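# Place top reel label-down on scanner glass

## Task

Take the reel at the top of the stack and set it lying flat on the scanner's glass surface, with its labelled face turned downward.

## Robot and tools

Robot: two arms, left_arm and right_arm, each ending in a parallel two-finger gripper. Fingers extend along the gripper's +z axis and close along its y axis. The reported end_effector_position is the point between the finger pads, roughly 1 cm short of the tips. Two head cameras give images: cam_head_left and cam_head_right, each 896x504.

Frame: one scene frame for both arms, in metres. Origin is at table-top height, halfway between the two arms' nominal bases. +z points up, +x points out over the table, and left_arm sits on the +y side (arm names do not match image sides). Real bases are offset from nominal; a BASES line, if present, gives the calibrated spot. Reported hand positions and orientations may be off by a few centimetres, more at long reach.

The row format (used by execute_actions and move): 16 plain numbers, always covering both arms even if one is idle. First left_arm: x, y, z, qw, qx, qy, qz, opening; then right_arm in the same order. x, y, z is an absolute target position for that gripper in the scene frame, in metres; qw, qx, qy, qz is an absolute target orientation quaternion, w first, in the scene frame. So each half of a row is a pose, not an offset. opening is absolute, from -1 (closed) to +1 (fully open, 0.094 m). To hold an arm still or keep its orientation, repeat exactly the same pose and opening in its half of every row, taken from the last result before it was meant to stay; do not copy a drifted reading each time.

execute_actions(actions, cameras): actions holds at most one item. Empty list [] just reports the state (with pictures). {"rows": [...], "steps": n} runs 1 to 15 rows, each applied for one 1/30 s control step; n is at most 15 (default 15), and the final row repeats if steps exceed rows. Any target lying more than 0.6 m from that arm's last reported position along any of its gripper's axes gets the call refused, and nothing is sent. {"steps": n} alone waits up to 300 steps counted from the previous result, thinking time included. An action needs at least 5 steps; its result is captured 5 steps before it ends, and those steps finish afterward. cameras: list of names, ["all"], or []; pictures only come if asked for or with the empty-list call.

move(target, speed, blend, blocking, cameras): target is one row or a list of up to 15 rows; grippers travel in straight lines to each, all arms finishing together, no obstacle avoidance. No 0.6 m restriction here. speed is top speed in m/s, 0.002 to 2.9 (default 0.25), rotation capped at twice that in rad/s; one value or one per target. blend, in metres, rounds corners at intermediate targets (default 0). The whole list shares 10 s; longer paths stop short. New openings on the first target are sent at once; on later targets they are sent on arrival after everything settles. blocking=false returns about 0.5 s in while the move continues. Cameras default to all.

wait(seconds): 0 to 10 s with no new command; returns early when a running move ends. stop(): brakes the current move (needs some distance, more at speed); fingers keep moving. zoom_image(camera, region): region [x0, y0, x1, y1] in pixels, at most 504x504, on cam_head_left or cam_head_right's latest image. finished_scene(scene): give the current scene number; it ends and grades the scene, irreversibly. Only call it once the reel rests label-down on the glass on its own.

Results: each arm's end_effector_position and end_effector_quat_wxyz, its Hand target (pose currently being driven toward), grip_measured (finger opening on the -1..1 scale; reads up to about 2.7 mm wide when empty, somewhat narrower than a squeezed part), Joint positions (last entry is opening in metres), Joint velocities ("within noise" means at rest), and Joint torques (includes arm weight, offsets and noise; entries 1-3 wrap at ±28 N m). A move adds a "move:" line: done (within 10 mm and 2 degrees, at rest), off_target, moving, held, fault; limits=paced means a pose was clipped, limits=held means steps were withheld. Being done or off_target says nothing about contact; friction and weight can leave a gripper a centimetre or more away in free air. MOTOR HOT appears at 75 °C; OVER-TEMPERATURE FAULT at 90 °C folds that arm and disables it; at 100 °C it collapses.

Control details: orientation commands are clipped to within 40 degrees of the current one each step; position wins if both cannot be met. Elbows never fully straighten. Very small moves may not start. The simulation keeps running while you think once the first robot call has been made.

Gripping: the gripper presses at full force (about 50-64 N per pad) once commanded roughly 0.05 below the first-touch reading (0.11 for small or round items). Close gently on fragile things. To release, command an opening well above grip_measured.

Avoid: dropping the reel or releasing it while it moves; fast impacts and hard presses; anything falling or being left off the table; arms or grippers pushing against each other or one gripper closing on the other's fingers; paths passing close to an arm's own base (go around it); holding loads or stretching arms for long, which heats motors. Loose objects may occasionally get a brief shove.

Each tool is called by a JSON object that holds its "api" and its "payload".

## Session

{"api": "execute_actions", "payload": {"actions": [], "cameras": ["all"]}}

Scene clock: 0.00 s of 5600.00 s.
left_arm: end_effector_position=(+0.3160, +0.0848, +0.2155) grip_measured=+1.000 end_effector_quat_wxyz=(+0.475, +0.078, +0.862, -0.158) | right_arm: end_effector_position=(+0.2585, -0.1084, +0.1800) grip_measured=+1.000 end_effector_quat_wxyz=(+0.363, -0.070, +0.913, +0.171)
Joint positions: left_arm=[-0.556 0.849 0.701 -0.379 -0.138 -0.311 0.094] | right_arm=[0.63 1.012 0.798 -0.539 0.124 0.479 0.094]
Joint velocities: within noise
Joint torques (N m): no reading
Heat: left arm: 38 °C; right arm: 38 °C.
Hand target: left_arm +0.3178, +0.0842, +0.2279; +0.489, +0.076, +0.853, -0.164 | right_arm +0.2601, -0.1080, +0.1879; +0.372, -0.069, +0.909, +0.174

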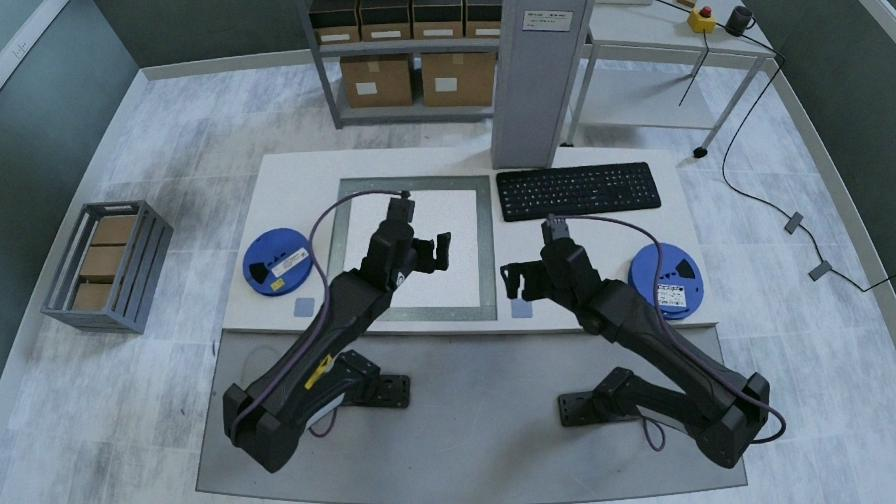

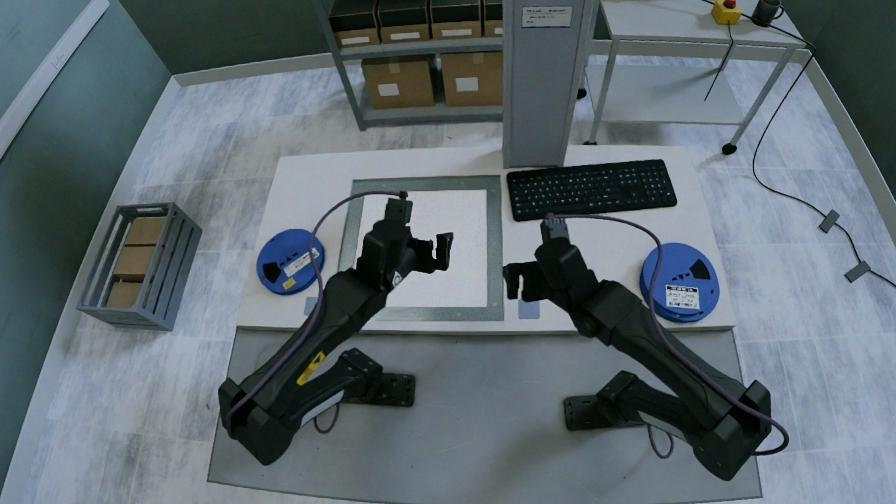

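{"api": "zoom_image", "payload": {"camera": "cam_head_left", "region": [580, 210, 740, 340]}}

{"api": "zoom_image", "payload": {"camera": "cam_head_left", "region": [220, 210, 380, 340]}}

{"api": "zoom_image", "payload": {"camera": "cam_head_left", "region": [320, 150, 560, 345]}}

{"api": "zoom_image", "payload": {"camera": "cam_head_right", "region": [600, 210, 760, 340]}}

{"api": "zoom_image", "payload": {"camera": "cam_head_right", "region": [230, 210, 390, 340]}}

Scaled by 3.150 from the camera's 896x504 image, which has a finer 1280x720 frame.

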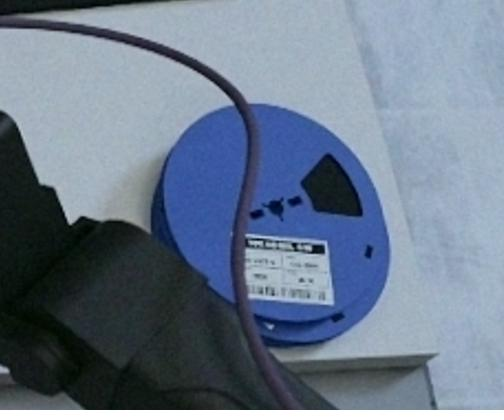

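Scaled by 3.150 from the camera's 896x504 image, which has a finer 1280x720 frame.

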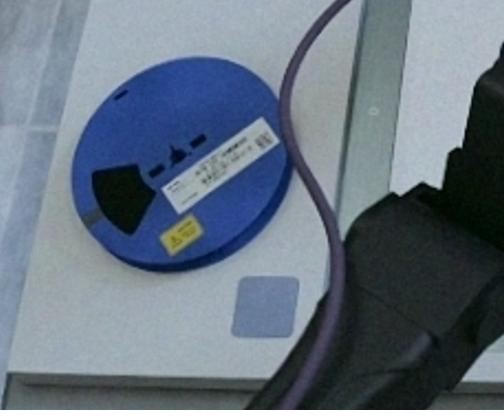

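Scaled by 2.100 from the camera's 896x504 image, which has a finer 1280x720 frame.

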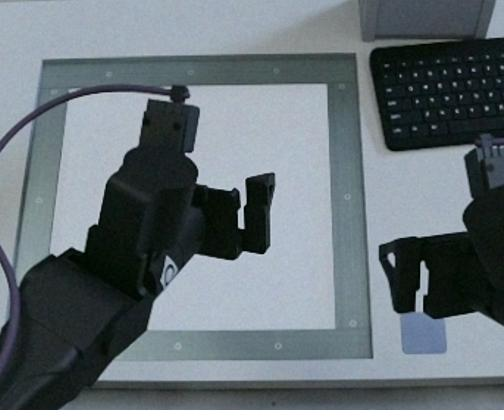

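Scaled by 3.150 from the camera's 896x504 image, which has a finer 1280x720 frame.

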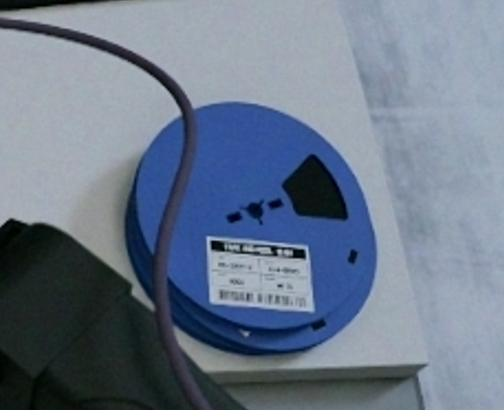

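Scaled by 3.150 from the camera's 896x504 image, which has a finer 1280x720 frame.

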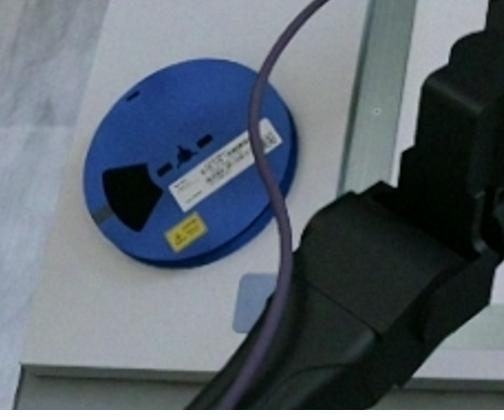

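{"api": "zoom_image", "payload": {"camera": "cam_head_left", "region": [360, 180, 460, 300]}}

{"api": "zoom_image", "payload": {"camera": "cam_head_right", "region": [360, 180, 460, 300]}}

{"api": "zoom_image", "payload": {"camera": "cam_head_right", "region": [490, 200, 620, 320]}}

Scaled by 4.200 from the camera's 896x504 image, which has a finer 1280x720 frame.

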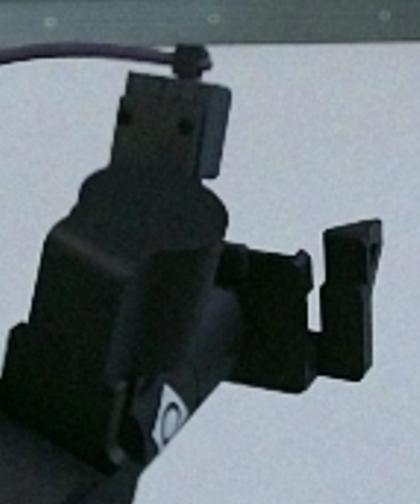

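Scaled by 4.200 from the camera's 896x504 image, which has a finer 1280x720 frame.

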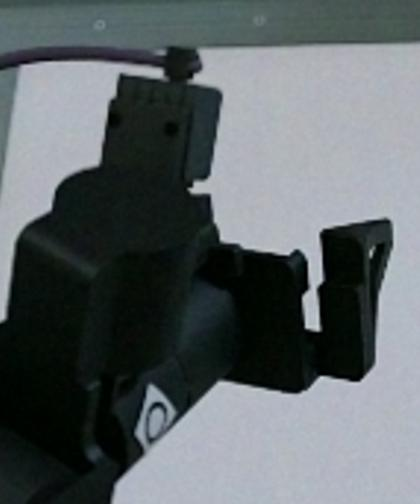

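Scaled by 3.877 from the camera's 896x504 image, which has a finer 1280x720 frame.

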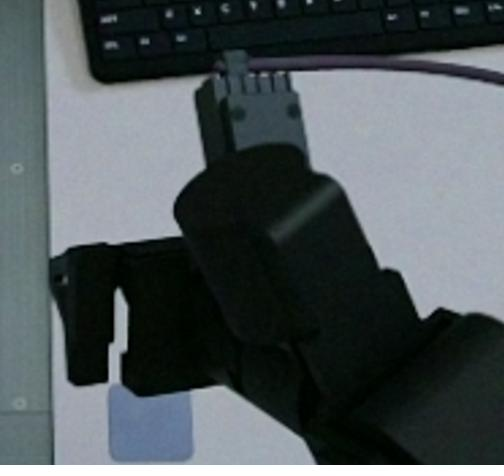

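{"api": "move", "payload": {"target": [0.2, 0.2, 0.25, 0.475, 0.078, 0.862, -0.158, 1, 0.2, -0.12, 0.25, 0.363, -0.07, 0.913, 0.171, 1]}}

Scene clock: 5.00 s of 5600.00 s.
left_arm: end_effector_position=(+0.1989, +0.2020, +0.2382) grip_measured=+1.000 end_effector_quat_wxyz=(+0.457, +0.065, +0.874, -0.150) | right_arm: end_effector_position=(+0.1999, -0.1174, +0.2390) grip_measured=+1.000 end_effector_quat_wxyz=(+0.353, -0.077, +0.917, +0.169)
Joint positions: left_arm=[0.976 0.581 0.915 -1.575 0.966 0.935 0.094] | right_arm=[0.834 0.887 1.011 -0.925 0.256 0.617 0.094]
Joint velocities: within noise
Joint torques (N m): left_arm=[0.1 3.36 8.1 0.77 0.63 0.09] | right_arm=[0.5 -1.57 9.32 1.83 0.35 0.06]
Heat: left arm: 39 °C; right arm: 38 °C.
Hand target: left_arm +0.2007, +0.1996, +0.2497; +0.471, +0.075, +0.866, -0.150 | right_arm +0.2000, -0.1201, +0.2498; +0.363, -0.070, +0.913, +0.171
Off the commanded pose: left_arm 0.012 m, 3 deg | right_arm 0.011 m, 2 deg.
joint sent to its limit (left arm) — joint 4 (wrist pitch), lower limit.
Kept back: nothing.
move: off_target (left_arm, right_arm)

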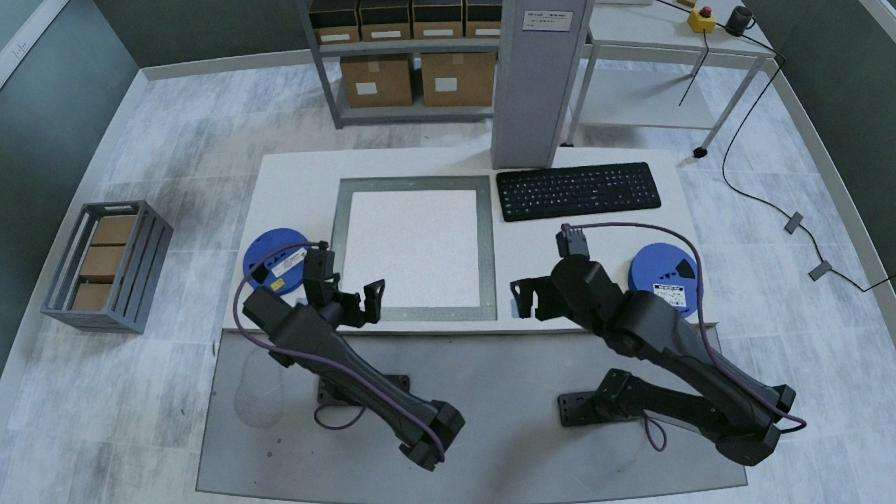

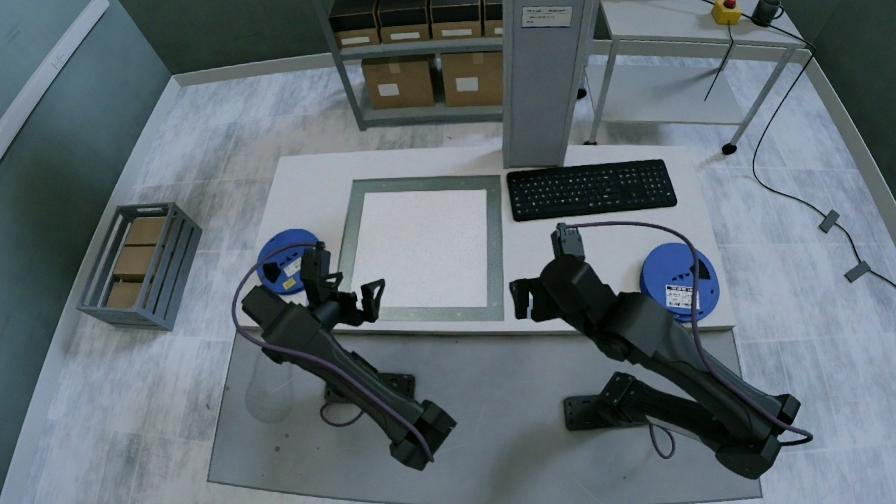

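{"api": "move", "payload": {"target": [[0.32, 0.1, 0.3, 0.475, 0.078, 0.862, -0.158, 1, 0.32, -0.2, 0.3, 0.383, 0, 0.924, 0, 1],[0.35, 0.28, 0.25, 0.383, 0, 0.924, 0, 1, 0.35, -0.28, 0.25, 0.383, 0, 0.924, 0, 1]]}}

{"api": "zoom_image", "payload": {"camera": "cam_head_left", "region": [580, 210, 740, 340]}}

{"api": "zoom_image", "payload": {"camera": "cam_head_left", "region": [220, 210, 380, 340]}}

{"api": "zoom_image", "payload": {"camera": "cam_head_right", "region": [600, 210, 760, 340]}}

{"api": "zoom_image", "payload": {"camera": "cam_head_right", "region": [230, 210, 390, 340]}}

Scene clock: 7.97 s of 5600.00 s.
left_arm: end_effector_position=(+0.3450, +0.2797, +0.2340) grip_measured=+1.000 end_effector_quat_wxyz=(+0.364, -0.005, +0.931, +0.000) | right_arm: end_effector_position=(+0.3489, -0.2804, +0.2424) grip_measured=+1.000 end_effector_quat_wxyz=(+0.366, +0.004, +0.931, -0.003)
Joint positions: left_arm=[0.267 1.09 1.109 -0.858 0.166 0.176 0.094] | right_arm=[-0.011 1.228 1.216 -0.811 0.04 0.039 0.094]
Joint velocities: within noise
Joint torques (N m): left_arm=[0.36 -2.78 10.13 1.51 0.23 0.06] | right_arm=[-0.38 -6.41 6.6 2.23 -0.09 -0.12]
Heat: left arm: 39 °C; right arm: 39 °C.
Hand target: left_arm +0.3495, +0.2799, +0.2500; +0.383, +0.000, +0.924, +0.000 | right_arm +0.3499, -0.2801, +0.2500; +0.383, +0.000, +0.924, +0.000
Off the commanded pose: left_arm 0.017 m, 2 deg | right_arm 0.008 m, 2 deg.
Kept back: nothing.
move: off_target (left_arm)

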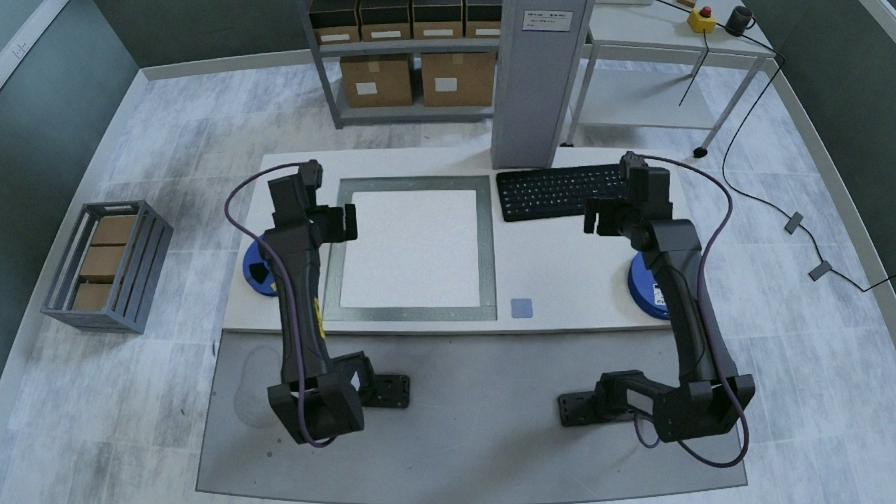

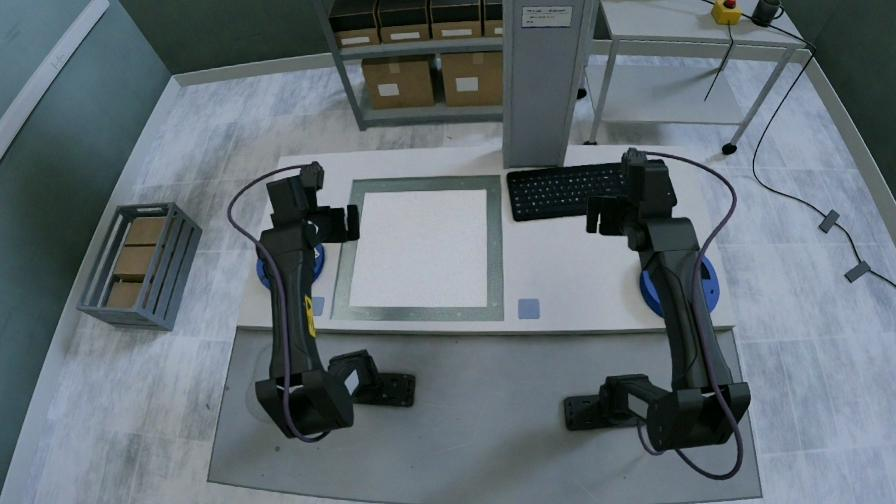

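Scaled by 3.150 from the camera's 896x504 image, which has a finer 1280x720 frame.

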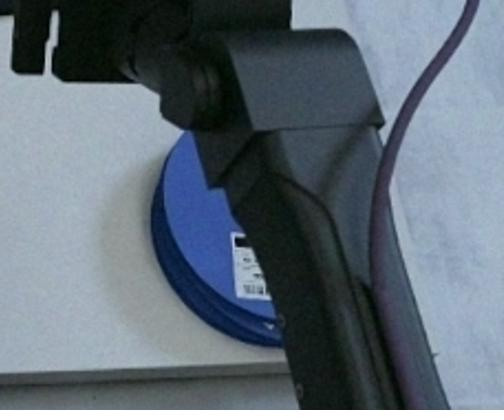

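Scaled by 3.150 from the camera's 896x504 image, which has a finer 1280x720 frame.

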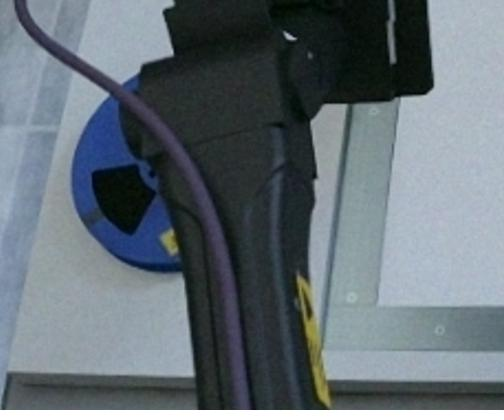

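Scaled by 3.150 from the camera's 896x504 image, which has a finer 1280x720 frame.

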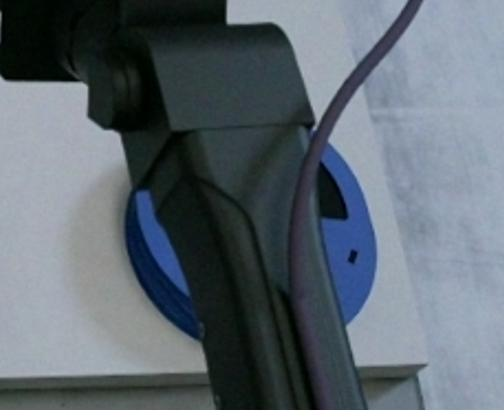

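Scaled by 3.150 from the camera's 896x504 image, which has a finer 1280x720 frame.

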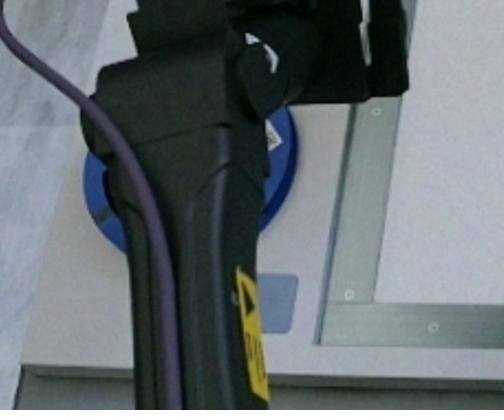

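{"api": "move", "payload": {"target": [0.345, 0.2797, 0.25, 0.383, 0, 0.924, 0, 1, 0.3, -0.03, 0.25, 0.353, -0.15, 0.853, 0.353, 1]}}

{"api": "zoom_image", "payload": {"camera": "cam_head_left", "region": [610, 230, 720, 335]}}

{"api": "zoom_image", "payload": {"camera": "cam_head_right", "region": [620, 230, 740, 335]}}

Scene clock: 12.83 s of 5600.00 s.
left_arm: end_effector_position=(+0.3429, +0.2799, +0.2323) grip_measured=+1.000 end_effector_quat_wxyz=(+0.360, -0.004, +0.933, -0.001) | right_arm: end_effector_position=(+0.2998, -0.0340, +0.2497) grip_measured=+1.000 end_effector_quat_wxyz=(+0.353, -0.148, +0.857, +0.345)
Joint positions: left_arm=[0.272 1.09 1.109 -0.869 0.17 0.183 0.094] | right_arm=[0.507 1.241 1.045 -0.377 -0.326 0.399 0.094]
Joint velocities: within noise
Joint torques (N m): left_arm=[0.39 -4.29 9.37 1.51 0.18 0.06] | right_arm=[0.32 -4.74 6.99 2.47 -0.25 0.03]
Heat: left arm: 40 °C; right arm: 39 °C.
Hand target: left_arm +0.3446, +0.2796, +0.2499; +0.383, +0.000, +0.924, +0.000 | right_arm +0.2999, -0.0301, +0.2500; +0.353, -0.150, +0.853, +0.353
Off the commanded pose: left_arm 0.018 m, 3 deg | right_arm 0.004 m, 1 deg.
Kept back: nothing.
move: off_target (left_arm)

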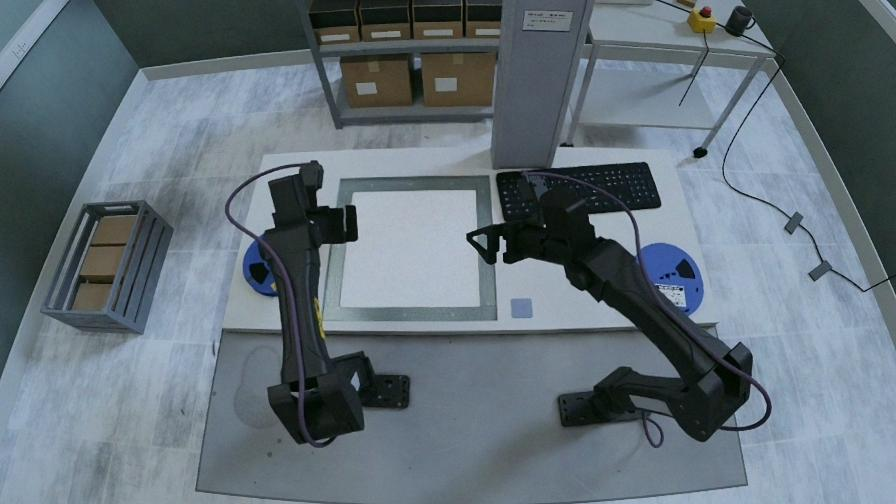

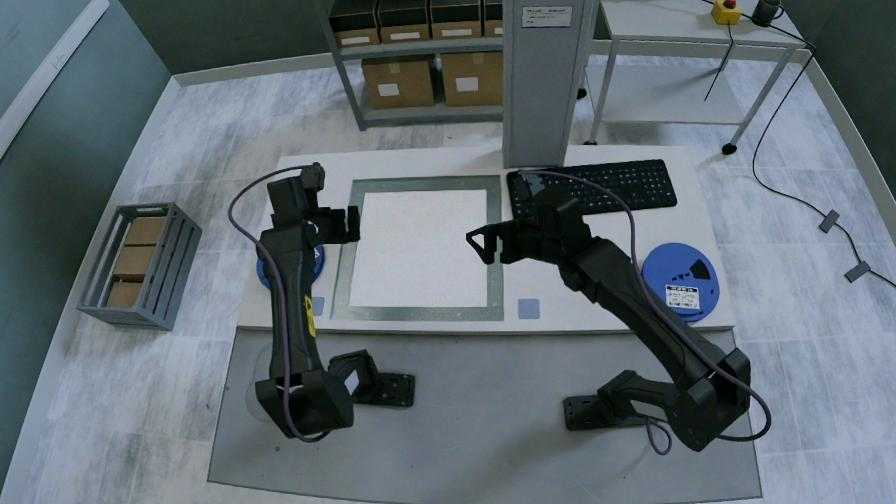

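Scaled by 4.582 from the camera's 896x504 image, which has a finer 1280x720 frame.

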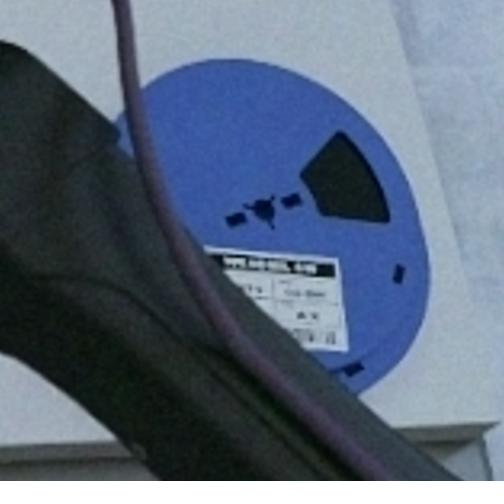

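Scaled by 4.200 from the camera's 896x504 image, which has a finer 1280x720 frame.

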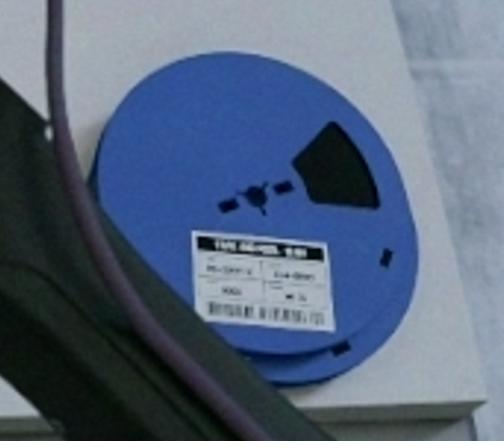

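{"api": "move", "payload": {"target": [[0.3429, 0.2799, 0.25, 0.383, 0, 0.924, 0, 1, 0.32, -0.18, 0.25, 0.383, 0, 0.924, 0, 1],[0.3429, 0.2799, 0.25, 0.383, 0, 0.924, 0, 1, 0.29, -0.3, 0.2, 0.0653, -0.113, 0.8586, -0.4957, 0]], "speed": 0.2}}

{"api": "zoom_image", "payload": {"camera": "cam_head_left", "region": [540, 180, 720, 335]}}

{"api": "zoom_image", "payload": {"camera": "cam_head_right", "region": [560, 180, 740, 335]}}

Scene clock: 22.77 s of 5600.00 s.
left_arm: end_effector_position=(+0.3420, +0.2802, +0.2316) grip_measured=+1.000 end_effector_quat_wxyz=(+0.358, -0.004, +0.934, -0.002) | right_arm: end_effector_position=(+0.2893, -0.2955, +0.1985) grip_measured=+0.002 end_effector_quat_wxyz=(+0.078, -0.125, +0.868, -0.474)
Joint positions: left_arm=[0.276 1.09 1.109 -0.874 0.173 0.186 0.094] | right_arm=[0.46 1.677 1.358 -1.567 0.968 0.397 0.047]
Joint velocities: within noise
Joint torques (N m): left_arm=[0.42 -4.93 9.09 1.52 0.18 0.06] | right_arm=[-0.46 -6.98 5.22 -0.05 0.92 0.21]
Heat: left arm: 41 °C; right arm: 39 °C.
Hand target: left_arm +0.3426, +0.2798, +0.2499; +0.383, +0.000, +0.924, +0.000 | right_arm +0.2902, -0.3001, +0.1998; +0.077, -0.121, +0.860, -0.489
Off the commanded pose: left_arm 0.018 m, 3 deg | right_arm 0.005 m, 3 deg.
joint sent to its limit (right arm) — joint 4 (wrist pitch), lower limit.
Kept back: nothing.
move: off_target (left_arm, right_arm); target 2's new opening was sent with right_arm's hand 0.005 m and 3 deg from that target

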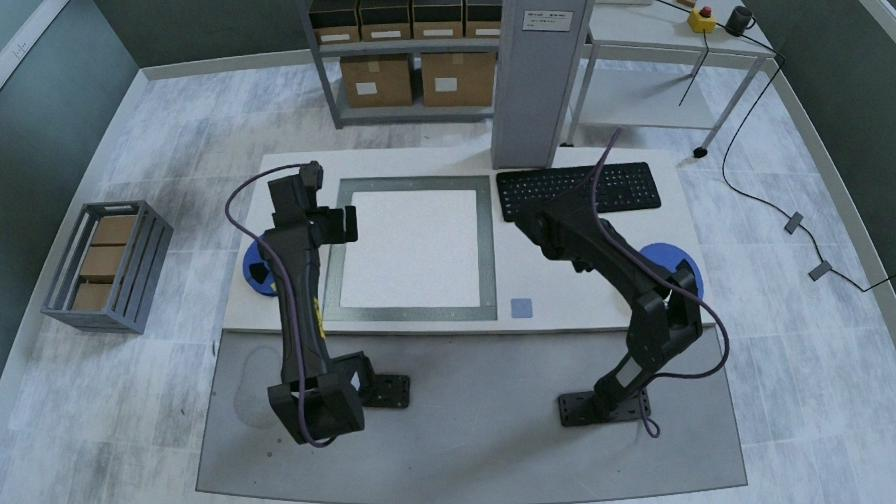

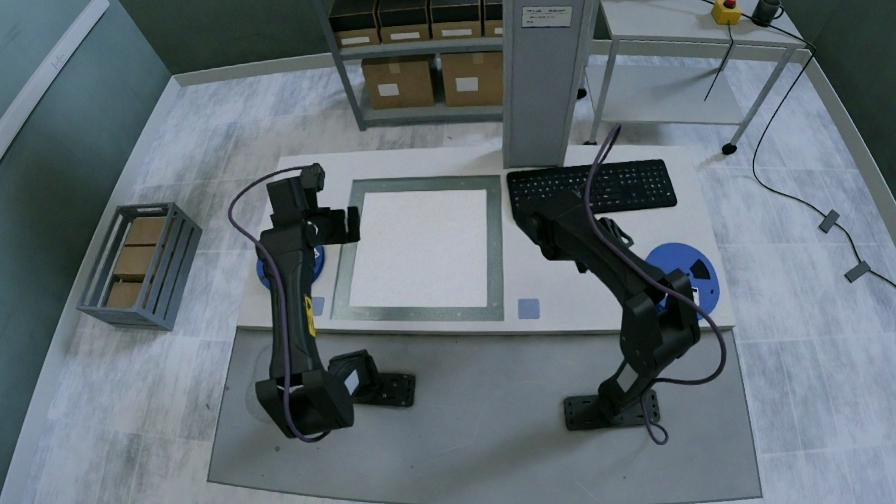

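Scaled by 2.800 from the camera's 896x504 image, which has a finer 1280x720 frame.

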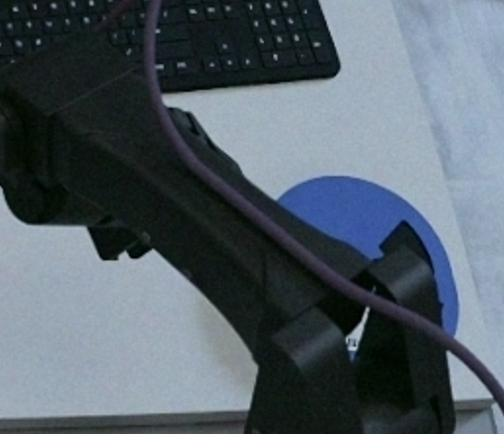

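Scaled by 2.800 from the camera's 896x504 image, which has a finer 1280x720 frame.

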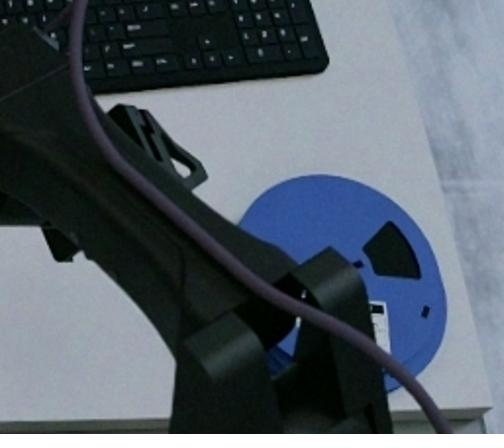

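{"api": "move", "payload": {"target": [[0.3426, 0.2798, 0.25, 0.383, 0, 0.924, 0, 1, 0.32, -0.25, 0.28, 0.383, 0, 0.924, 0, -1],[0.3426, 0.2798, 0.25, 0.383, 0, 0.924, 0, 1, 0.38, -0.5, 0.22, 0.08, 0.3972, 0.9136, -0.0348, -1],[0.3426, 0.2798, 0.25, 0.383, 0, 0.924, 0, 1, 0.4, -0.54, 0.1, 0.08, 0.3972, 0.9136, -0.0348, -1]], "speed": 0.25, "blend": [0.03, 0.03, 0]}}

{"api": "zoom_image", "payload": {"camera": "cam_head_left", "region": [600, 180, 740, 335]}}

{"api": "zoom_image", "payload": {"camera": "cam_head_right", "region": [600, 180, 760, 335]}}

Scene clock: 30.67 s of 5600.00 s.
left_arm: end_effector_position=(+0.3418, +0.2802, +0.2315) grip_measured=+1.000 end_effector_quat_wxyz=(+0.358, -0.004, +0.934, -0.002) | right_arm: end_effector_position=(+0.3959, -0.5348, +0.1009) grip_measured=-0.987 end_effector_quat_wxyz=(+0.071, +0.399, +0.914, -0.031)
Joint positions: left_arm=[0.276 1.09 1.109 -0.875 0.173 0.186 0.094] | right_arm=[-0.599 2.195 2.009 -1.236 0.043 0.278 0.001]
Joint velocities: within noise
Joint torques (N m): left_arm=[0.4 -5.03 9.03 1.52 0.18 0.06] | right_arm=[-0.28 -13.78 6.61 1.16 0.09 -0.11]
Heat: left arm: 41 °C; right arm: 40 °C.
Hand target: left_arm +0.3422, +0.2797, +0.2499; +0.383, +0.000, +0.924, +0.000 | right_arm +0.3999, -0.5399, +0.1002; +0.080, +0.397, +0.914, -0.035
Off the commanded pose: left_arm 0.019 m, 3 deg | right_arm 0.007 m, 1 deg.
Kept back: nothing.
move: off_target (left_arm)

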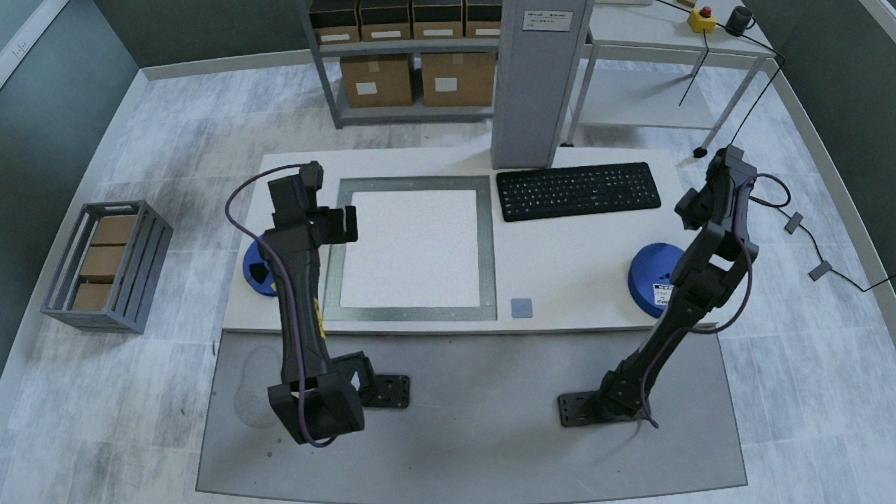

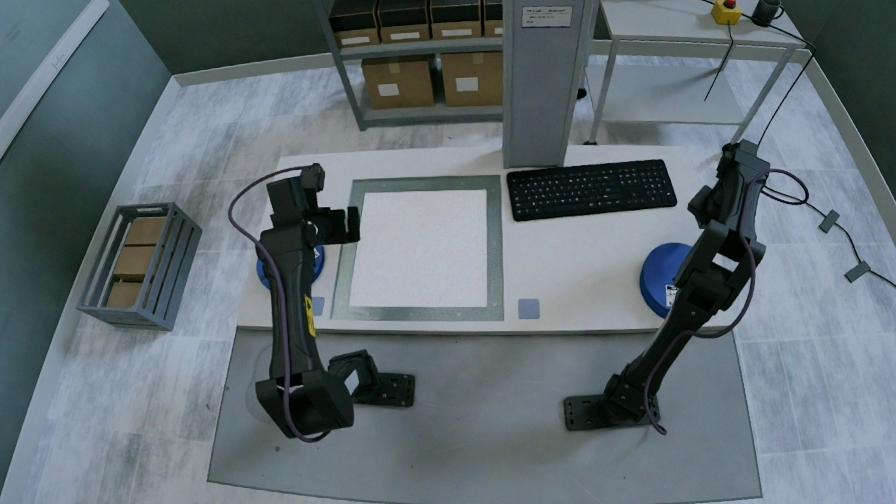

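Scaled by 3.252 from the camera's 896x504 image, which has a finer 1280x720 frame.

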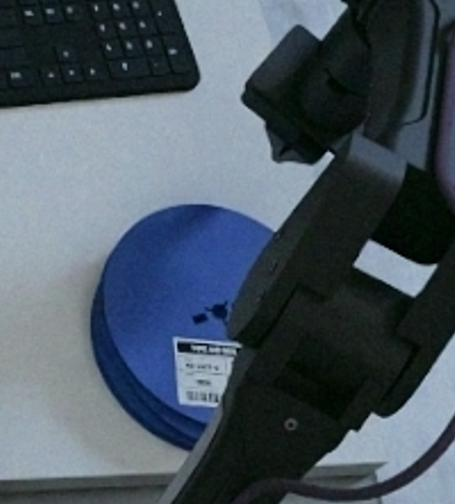

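Scaled by 3.150 from the camera's 896x504 image, which has a finer 1280x720 frame.

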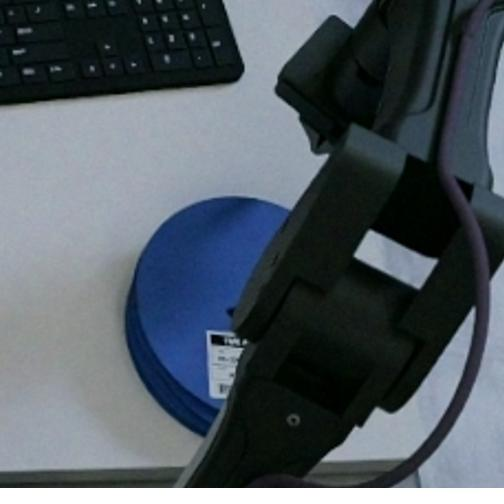

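{"api": "zoom_image", "payload": {"camera": "cam_head_left", "region": [622, 265, 672, 325]}}

{"api": "zoom_image", "payload": {"camera": "cam_head_right", "region": [632, 265, 682, 325]}}

Scaled by 8.400 from the camera's 896x504 image, which has a finer 1280x720 frame.

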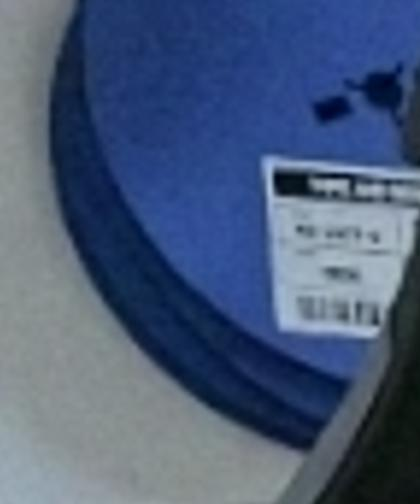

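Scaled by 8.400 from the camera's 896x504 image, which has a finer 1280x720 frame.

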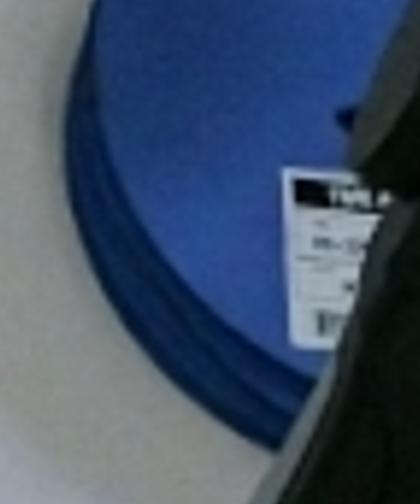

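{"api": "move", "payload": {"target": [0.3426, 0.2798, 0.25, 0.383, 0, 0.924, 0, 1, 0.404, -0.545, 0.04, 0.08, 0.3972, 0.9136, -0.0348, -1], "speed": 0.08}}

{"api": "zoom_image", "payload": {"camera": "cam_head_right", "region": [600, 180, 760, 335]}}

{"api": "zoom_image", "payload": {"camera": "cam_head_left", "region": [600, 180, 760, 335]}}

Scene clock: 32.40 s of 5600.00 s.
left_arm: end_effector_position=(+0.3418, +0.2802, +0.2315) grip_measured=+1.000 end_effector_quat_wxyz=(+0.358, -0.004, +0.934, -0.002) | right_arm: end_effector_position=(+0.4024, -0.5402, +0.0470) grip_measured=-0.987 end_effector_quat_wxyz=(+0.078, +0.398, +0.913, -0.032)
Joint positions: left_arm=[0.276 1.09 1.109 -0.875 0.173 0.186 0.094] | right_arm=[-0.602 2.227 1.845 -1.025 0.043 0.272 0.001]
Joint velocities: within noise
Joint torques (N m): left_arm=[0.42 -5.03 9.02 1.52 0.17 0.06] | right_arm=[-0.44 -13.19 6.17 1.18 0.06 -0.1]
Heat: left arm: 41 °C; right arm: 41 °C.
Hand target: left_arm +0.3422, +0.2797, +0.2499; +0.383, +0.000, +0.924, +0.000 | right_arm +0.4038, -0.5448, +0.0401; +0.080, +0.397, +0.914, -0.035
Off the commanded pose: left_arm 0.019 m, 3 deg | right_arm 0.009 m, 0 deg.
Kept back: nothing.
move: off_target (left_arm)

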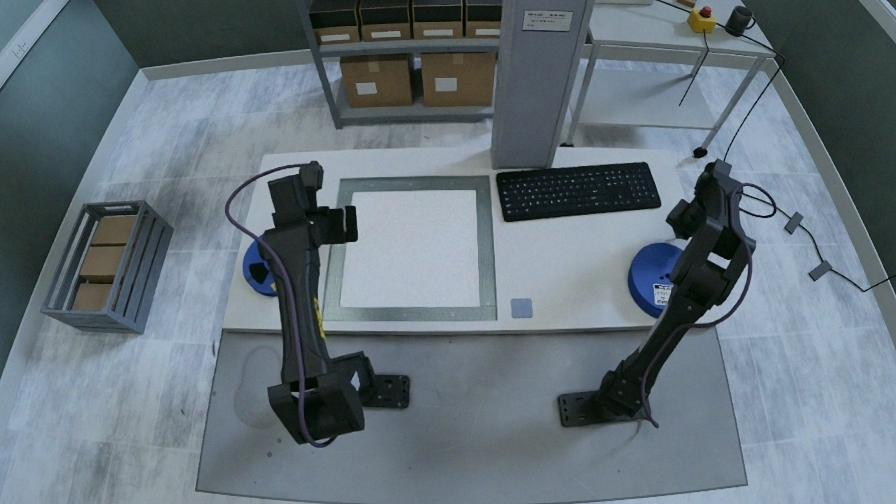

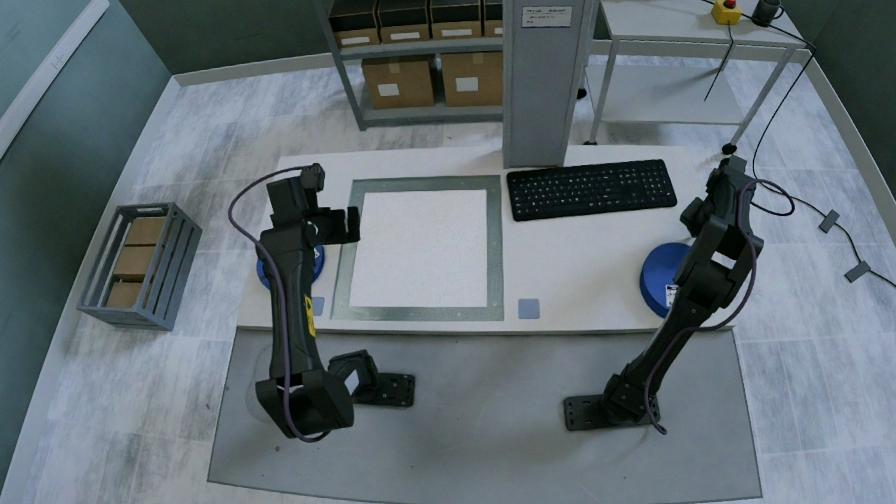

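Scaled by 3.150 from the camera's 896x504 image, which has a finer 1280x720 frame.

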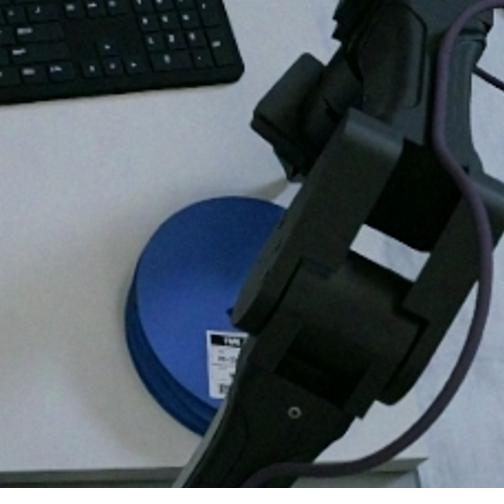

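Scaled by 3.150 from the camera's 896x504 image, which has a finer 1280x720 frame.

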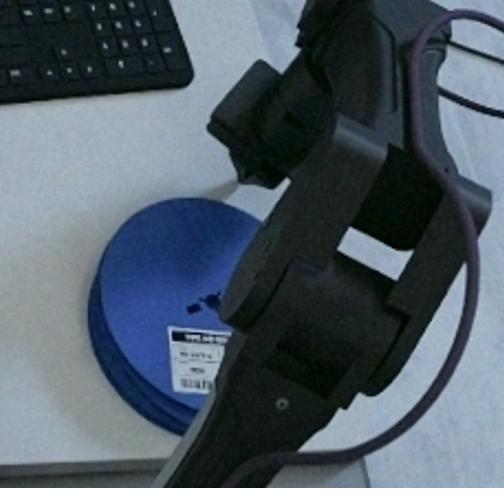

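{"api": "move", "payload": {"target": [0.3426, 0.2798, 0.25, 0.383, 0, 0.924, 0, 1, 0.404, -0.545, 0.012, 0.08, 0.3972, 0.9136, -0.0348, -1], "speed": 0.04, "cameras": []}}

{"api": "move", "payload": {"target": [0.3426, 0.2798, 0.25, 0.383, 0, 0.924, 0, 1, 0.404, -0.545, 0.004, 0.08, 0.3972, 0.9136, -0.0348, -1], "speed": 0.02, "cameras": []}}

{"api": "move", "payload": {"target": [0.3426, 0.2798, 0.25, 0.383, 0, 0.924, 0, 1, 0.404, -0.545, -0.004, 0.08, 0.3972, 0.9136, -0.0348, -1], "speed": 0.02, "cameras": []}}

Scene clock: 33.80 s of 5600.00 s.
left_arm: end_effector_position=(+0.3418, +0.2802, +0.2315) grip_measured=+1.000 end_effector_quat_wxyz=(+0.358, -0.004, +0.934, -0.002) | right_arm: end_effector_position=(+0.4043, -0.5414, +0.0410) grip_measured=-0.987 end_effector_quat_wxyz=(+0.088, +0.398, +0.913, -0.034)
Joint positions: left_arm=[0.276 1.09 1.109 -0.875 0.173 0.186 0.094] | right_arm=[-0.602 2.219 1.804 -0.971 0.044 0.272 0.001]
Joint velocities: within noise
Joint torques (N m): left_arm=[0.42 -5.03 9.03 1.52 0.18 0.06] | right_arm=[-0.49 -10.7 3.17 1.7 0.07 -0.1]
Heat: left arm: 41 °C; right arm: 41 °C.
Hand target: left_arm +0.3422, +0.2797, +0.2499; +0.383, +0.000, +0.924, +0.000 | right_arm +0.4024, -0.5439, +0.0130; +0.079, +0.397, +0.914, -0.035
Off the commanded pose: left_arm 0.019 m, 3 deg | right_arm 0.029 m, 1 deg.
Kept back: nothing.
move: off_target (left_arm, right_arm)
No camera images: "cameras" was empty.

Scene clock: 34.50 s of 5600.00 s.
left_arm: end_effector_position=(+0.3418, +0.2802, +0.2315) grip_measured=+1.000 end_effector_quat_wxyz=(+0.358, -0.004, +0.934, -0.002) | right_arm: end_effector_position=(+0.4041, -0.5413, +0.0406) grip_measured=-0.987 end_effector_quat_wxyz=(+0.093, +0.398, +0.912, -0.035)
Joint positions: left_arm=[0.276 1.09 1.109 -0.875 0.173 0.186 0.094] | right_arm=[-0.602 2.21 1.785 -0.952 0.044 0.272 0.001]
Joint velocities: within noise
Joint torques (N m): left_arm=[0.42 -5.03 9.03 1.52 0.17 0.06] | right_arm=[-0.4 -9.39 2.82 1.79 0.07 -0.1]
Heat: left arm: 41 °C; right arm: 41 °C.
Hand target: left_arm +0.3422, +0.2797, +0.2499; +0.383, +0.000, +0.924, +0.000 | right_arm +0.4016, -0.5434, +0.0055; +0.079, +0.397, +0.914, -0.035
Off the commanded pose: left_arm 0.019 m, 3 deg | right_arm 0.037 m, 1 deg.
Kept back: nothing.
move: off_target (left_arm, right_arm)
No camera images: "cameras" was empty.

Scene clock: 35.23 s of 5600.00 s.
left_arm: end_effector_position=(+0.3418, +0.2802, +0.2315) grip_measured=+1.000 end_effector_quat_wxyz=(+0.358, -0.004, +0.934, -0.002) | right_arm: end_effector_position=(+0.4041, -0.5413, +0.0404) grip_measured=-0.987 end_effector_quat_wxyz=(+0.098, +0.397, +0.912, -0.035)
Joint positions: left_arm=[0.276 1.09 1.109 -0.875 0.173 0.186 0.094] | right_arm=[-0.602 2.2 1.767 -0.934 0.044 0.272 0.001]
Joint velocities: within noise
Joint torques (N m): left_arm=[0.42 -5.03 9.03 1.52 0.18 0.06] | right_arm=[-0.36 -8.05 2.43 1.92 0.05 -0.1]
Heat: left arm: 41 °C; right arm: 41 °C.
Hand target: left_arm +0.3422, +0.2797, +0.2499; +0.383, +0.000, +0.924, +0.000 | right_arm +0.4007, -0.5427, -0.0016; +0.079, +0.397, +0.914, -0.034
Off the commanded pose: left_arm 0.019 m, 3 deg | right_arm 0.045 m, 2 deg.
Kept back: nothing.
move: off_target (left_arm, right_arm)
No camera images: "cameras" was empty.

{"api": "move", "payload": {"target": [[0.3426, 0.2798, 0.25, 0.383, 0, 0.924, 0, 1, 0.404, -0.545, 0.1, 0.08, 0.3972, 0.9136, -0.0348, -1],[0.3426, 0.2798, 0.25, 0.383, 0, 0.924, 0, 1, 0.36, -0.525, 0.1, 0.08, 0.3972, 0.9136, -0.0348, -1],[0.3426, 0.2798, 0.25, 0.383, 0, 0.924, 0, 1, 0.36, -0.525, 0.07, 0.08, 0.3972, 0.9136, -0.0348, -1]], "speed": 0.08}}

{"api": "zoom_image", "payload": {"camera": "cam_head_right", "region": [600, 180, 760, 335]}}

{"api": "zoom_image", "payload": {"camera": "cam_head_left", "region": [600, 180, 760, 335]}}

Scene clock: 38.17 s of 5600.00 s.
left_arm: end_effector_position=(+0.3418, +0.2802, +0.2315) grip_measured=+1.000 end_effector_quat_wxyz=(+0.358, -0.004, +0.934, -0.002) | right_arm: end_effector_position=(+0.3565, -0.5200, +0.0756) grip_measured=-0.987 end_effector_quat_wxyz=(+0.067, +0.398, +0.914, -0.032)
Joint positions: left_arm=[0.276 1.09 1.109 -0.875 0.173 0.186 0.094] | right_arm=[-0.617 2.029 1.653 -1.054 0.044 0.257 0.001]
Joint velocities: within noise
Joint torques (N m): left_arm=[0.42 -5.03 9.02 1.52 0.17 0.06] | right_arm=[-0.44 -12.53 4.38 1.48 0.04 -0.11]
Heat: left arm: 41 °C; right arm: 42 °C.
Hand target: left_arm +0.3422, +0.2797, +0.2499; +0.383, +0.000, +0.924, +0.000 | right_arm +0.3598, -0.5249, +0.0703; +0.079, +0.397, +0.914, -0.035
Off the commanded pose: left_arm 0.019 m, 3 deg | right_arm 0.008 m, 2 deg.
Kept back: nothing.
move: off_target (left_arm)

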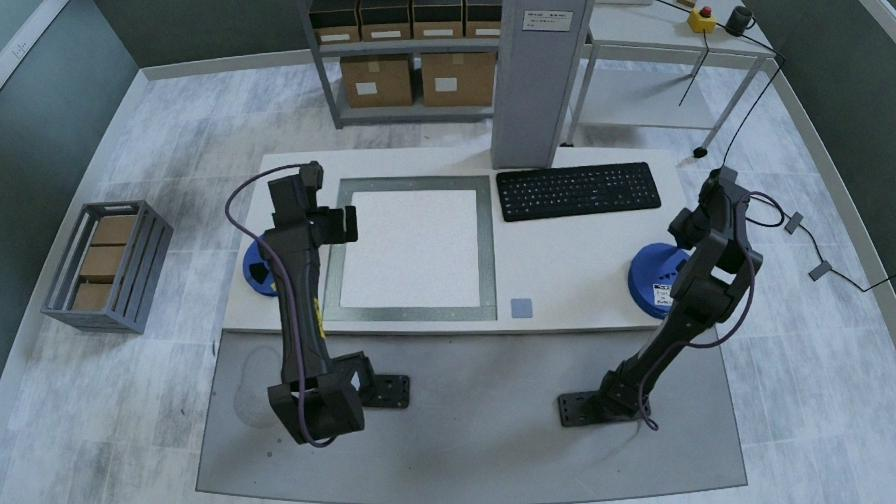

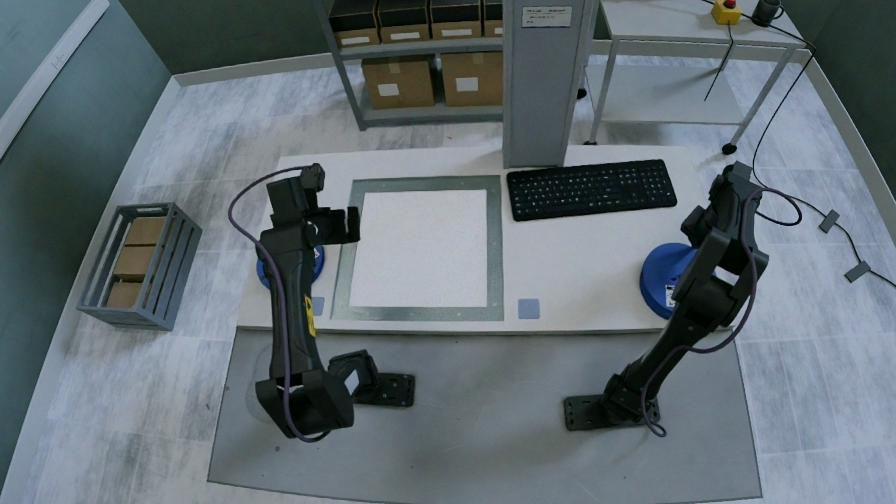

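Scaled by 3.150 from the camera's 896x504 image, which has a finer 1280x720 frame.

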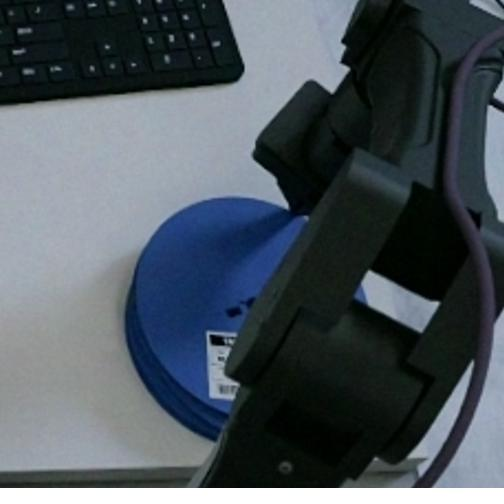

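Scaled by 3.150 from the camera's 896x504 image, which has a finer 1280x720 frame.

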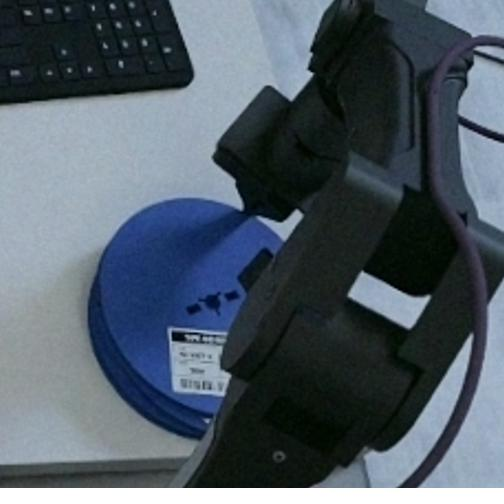

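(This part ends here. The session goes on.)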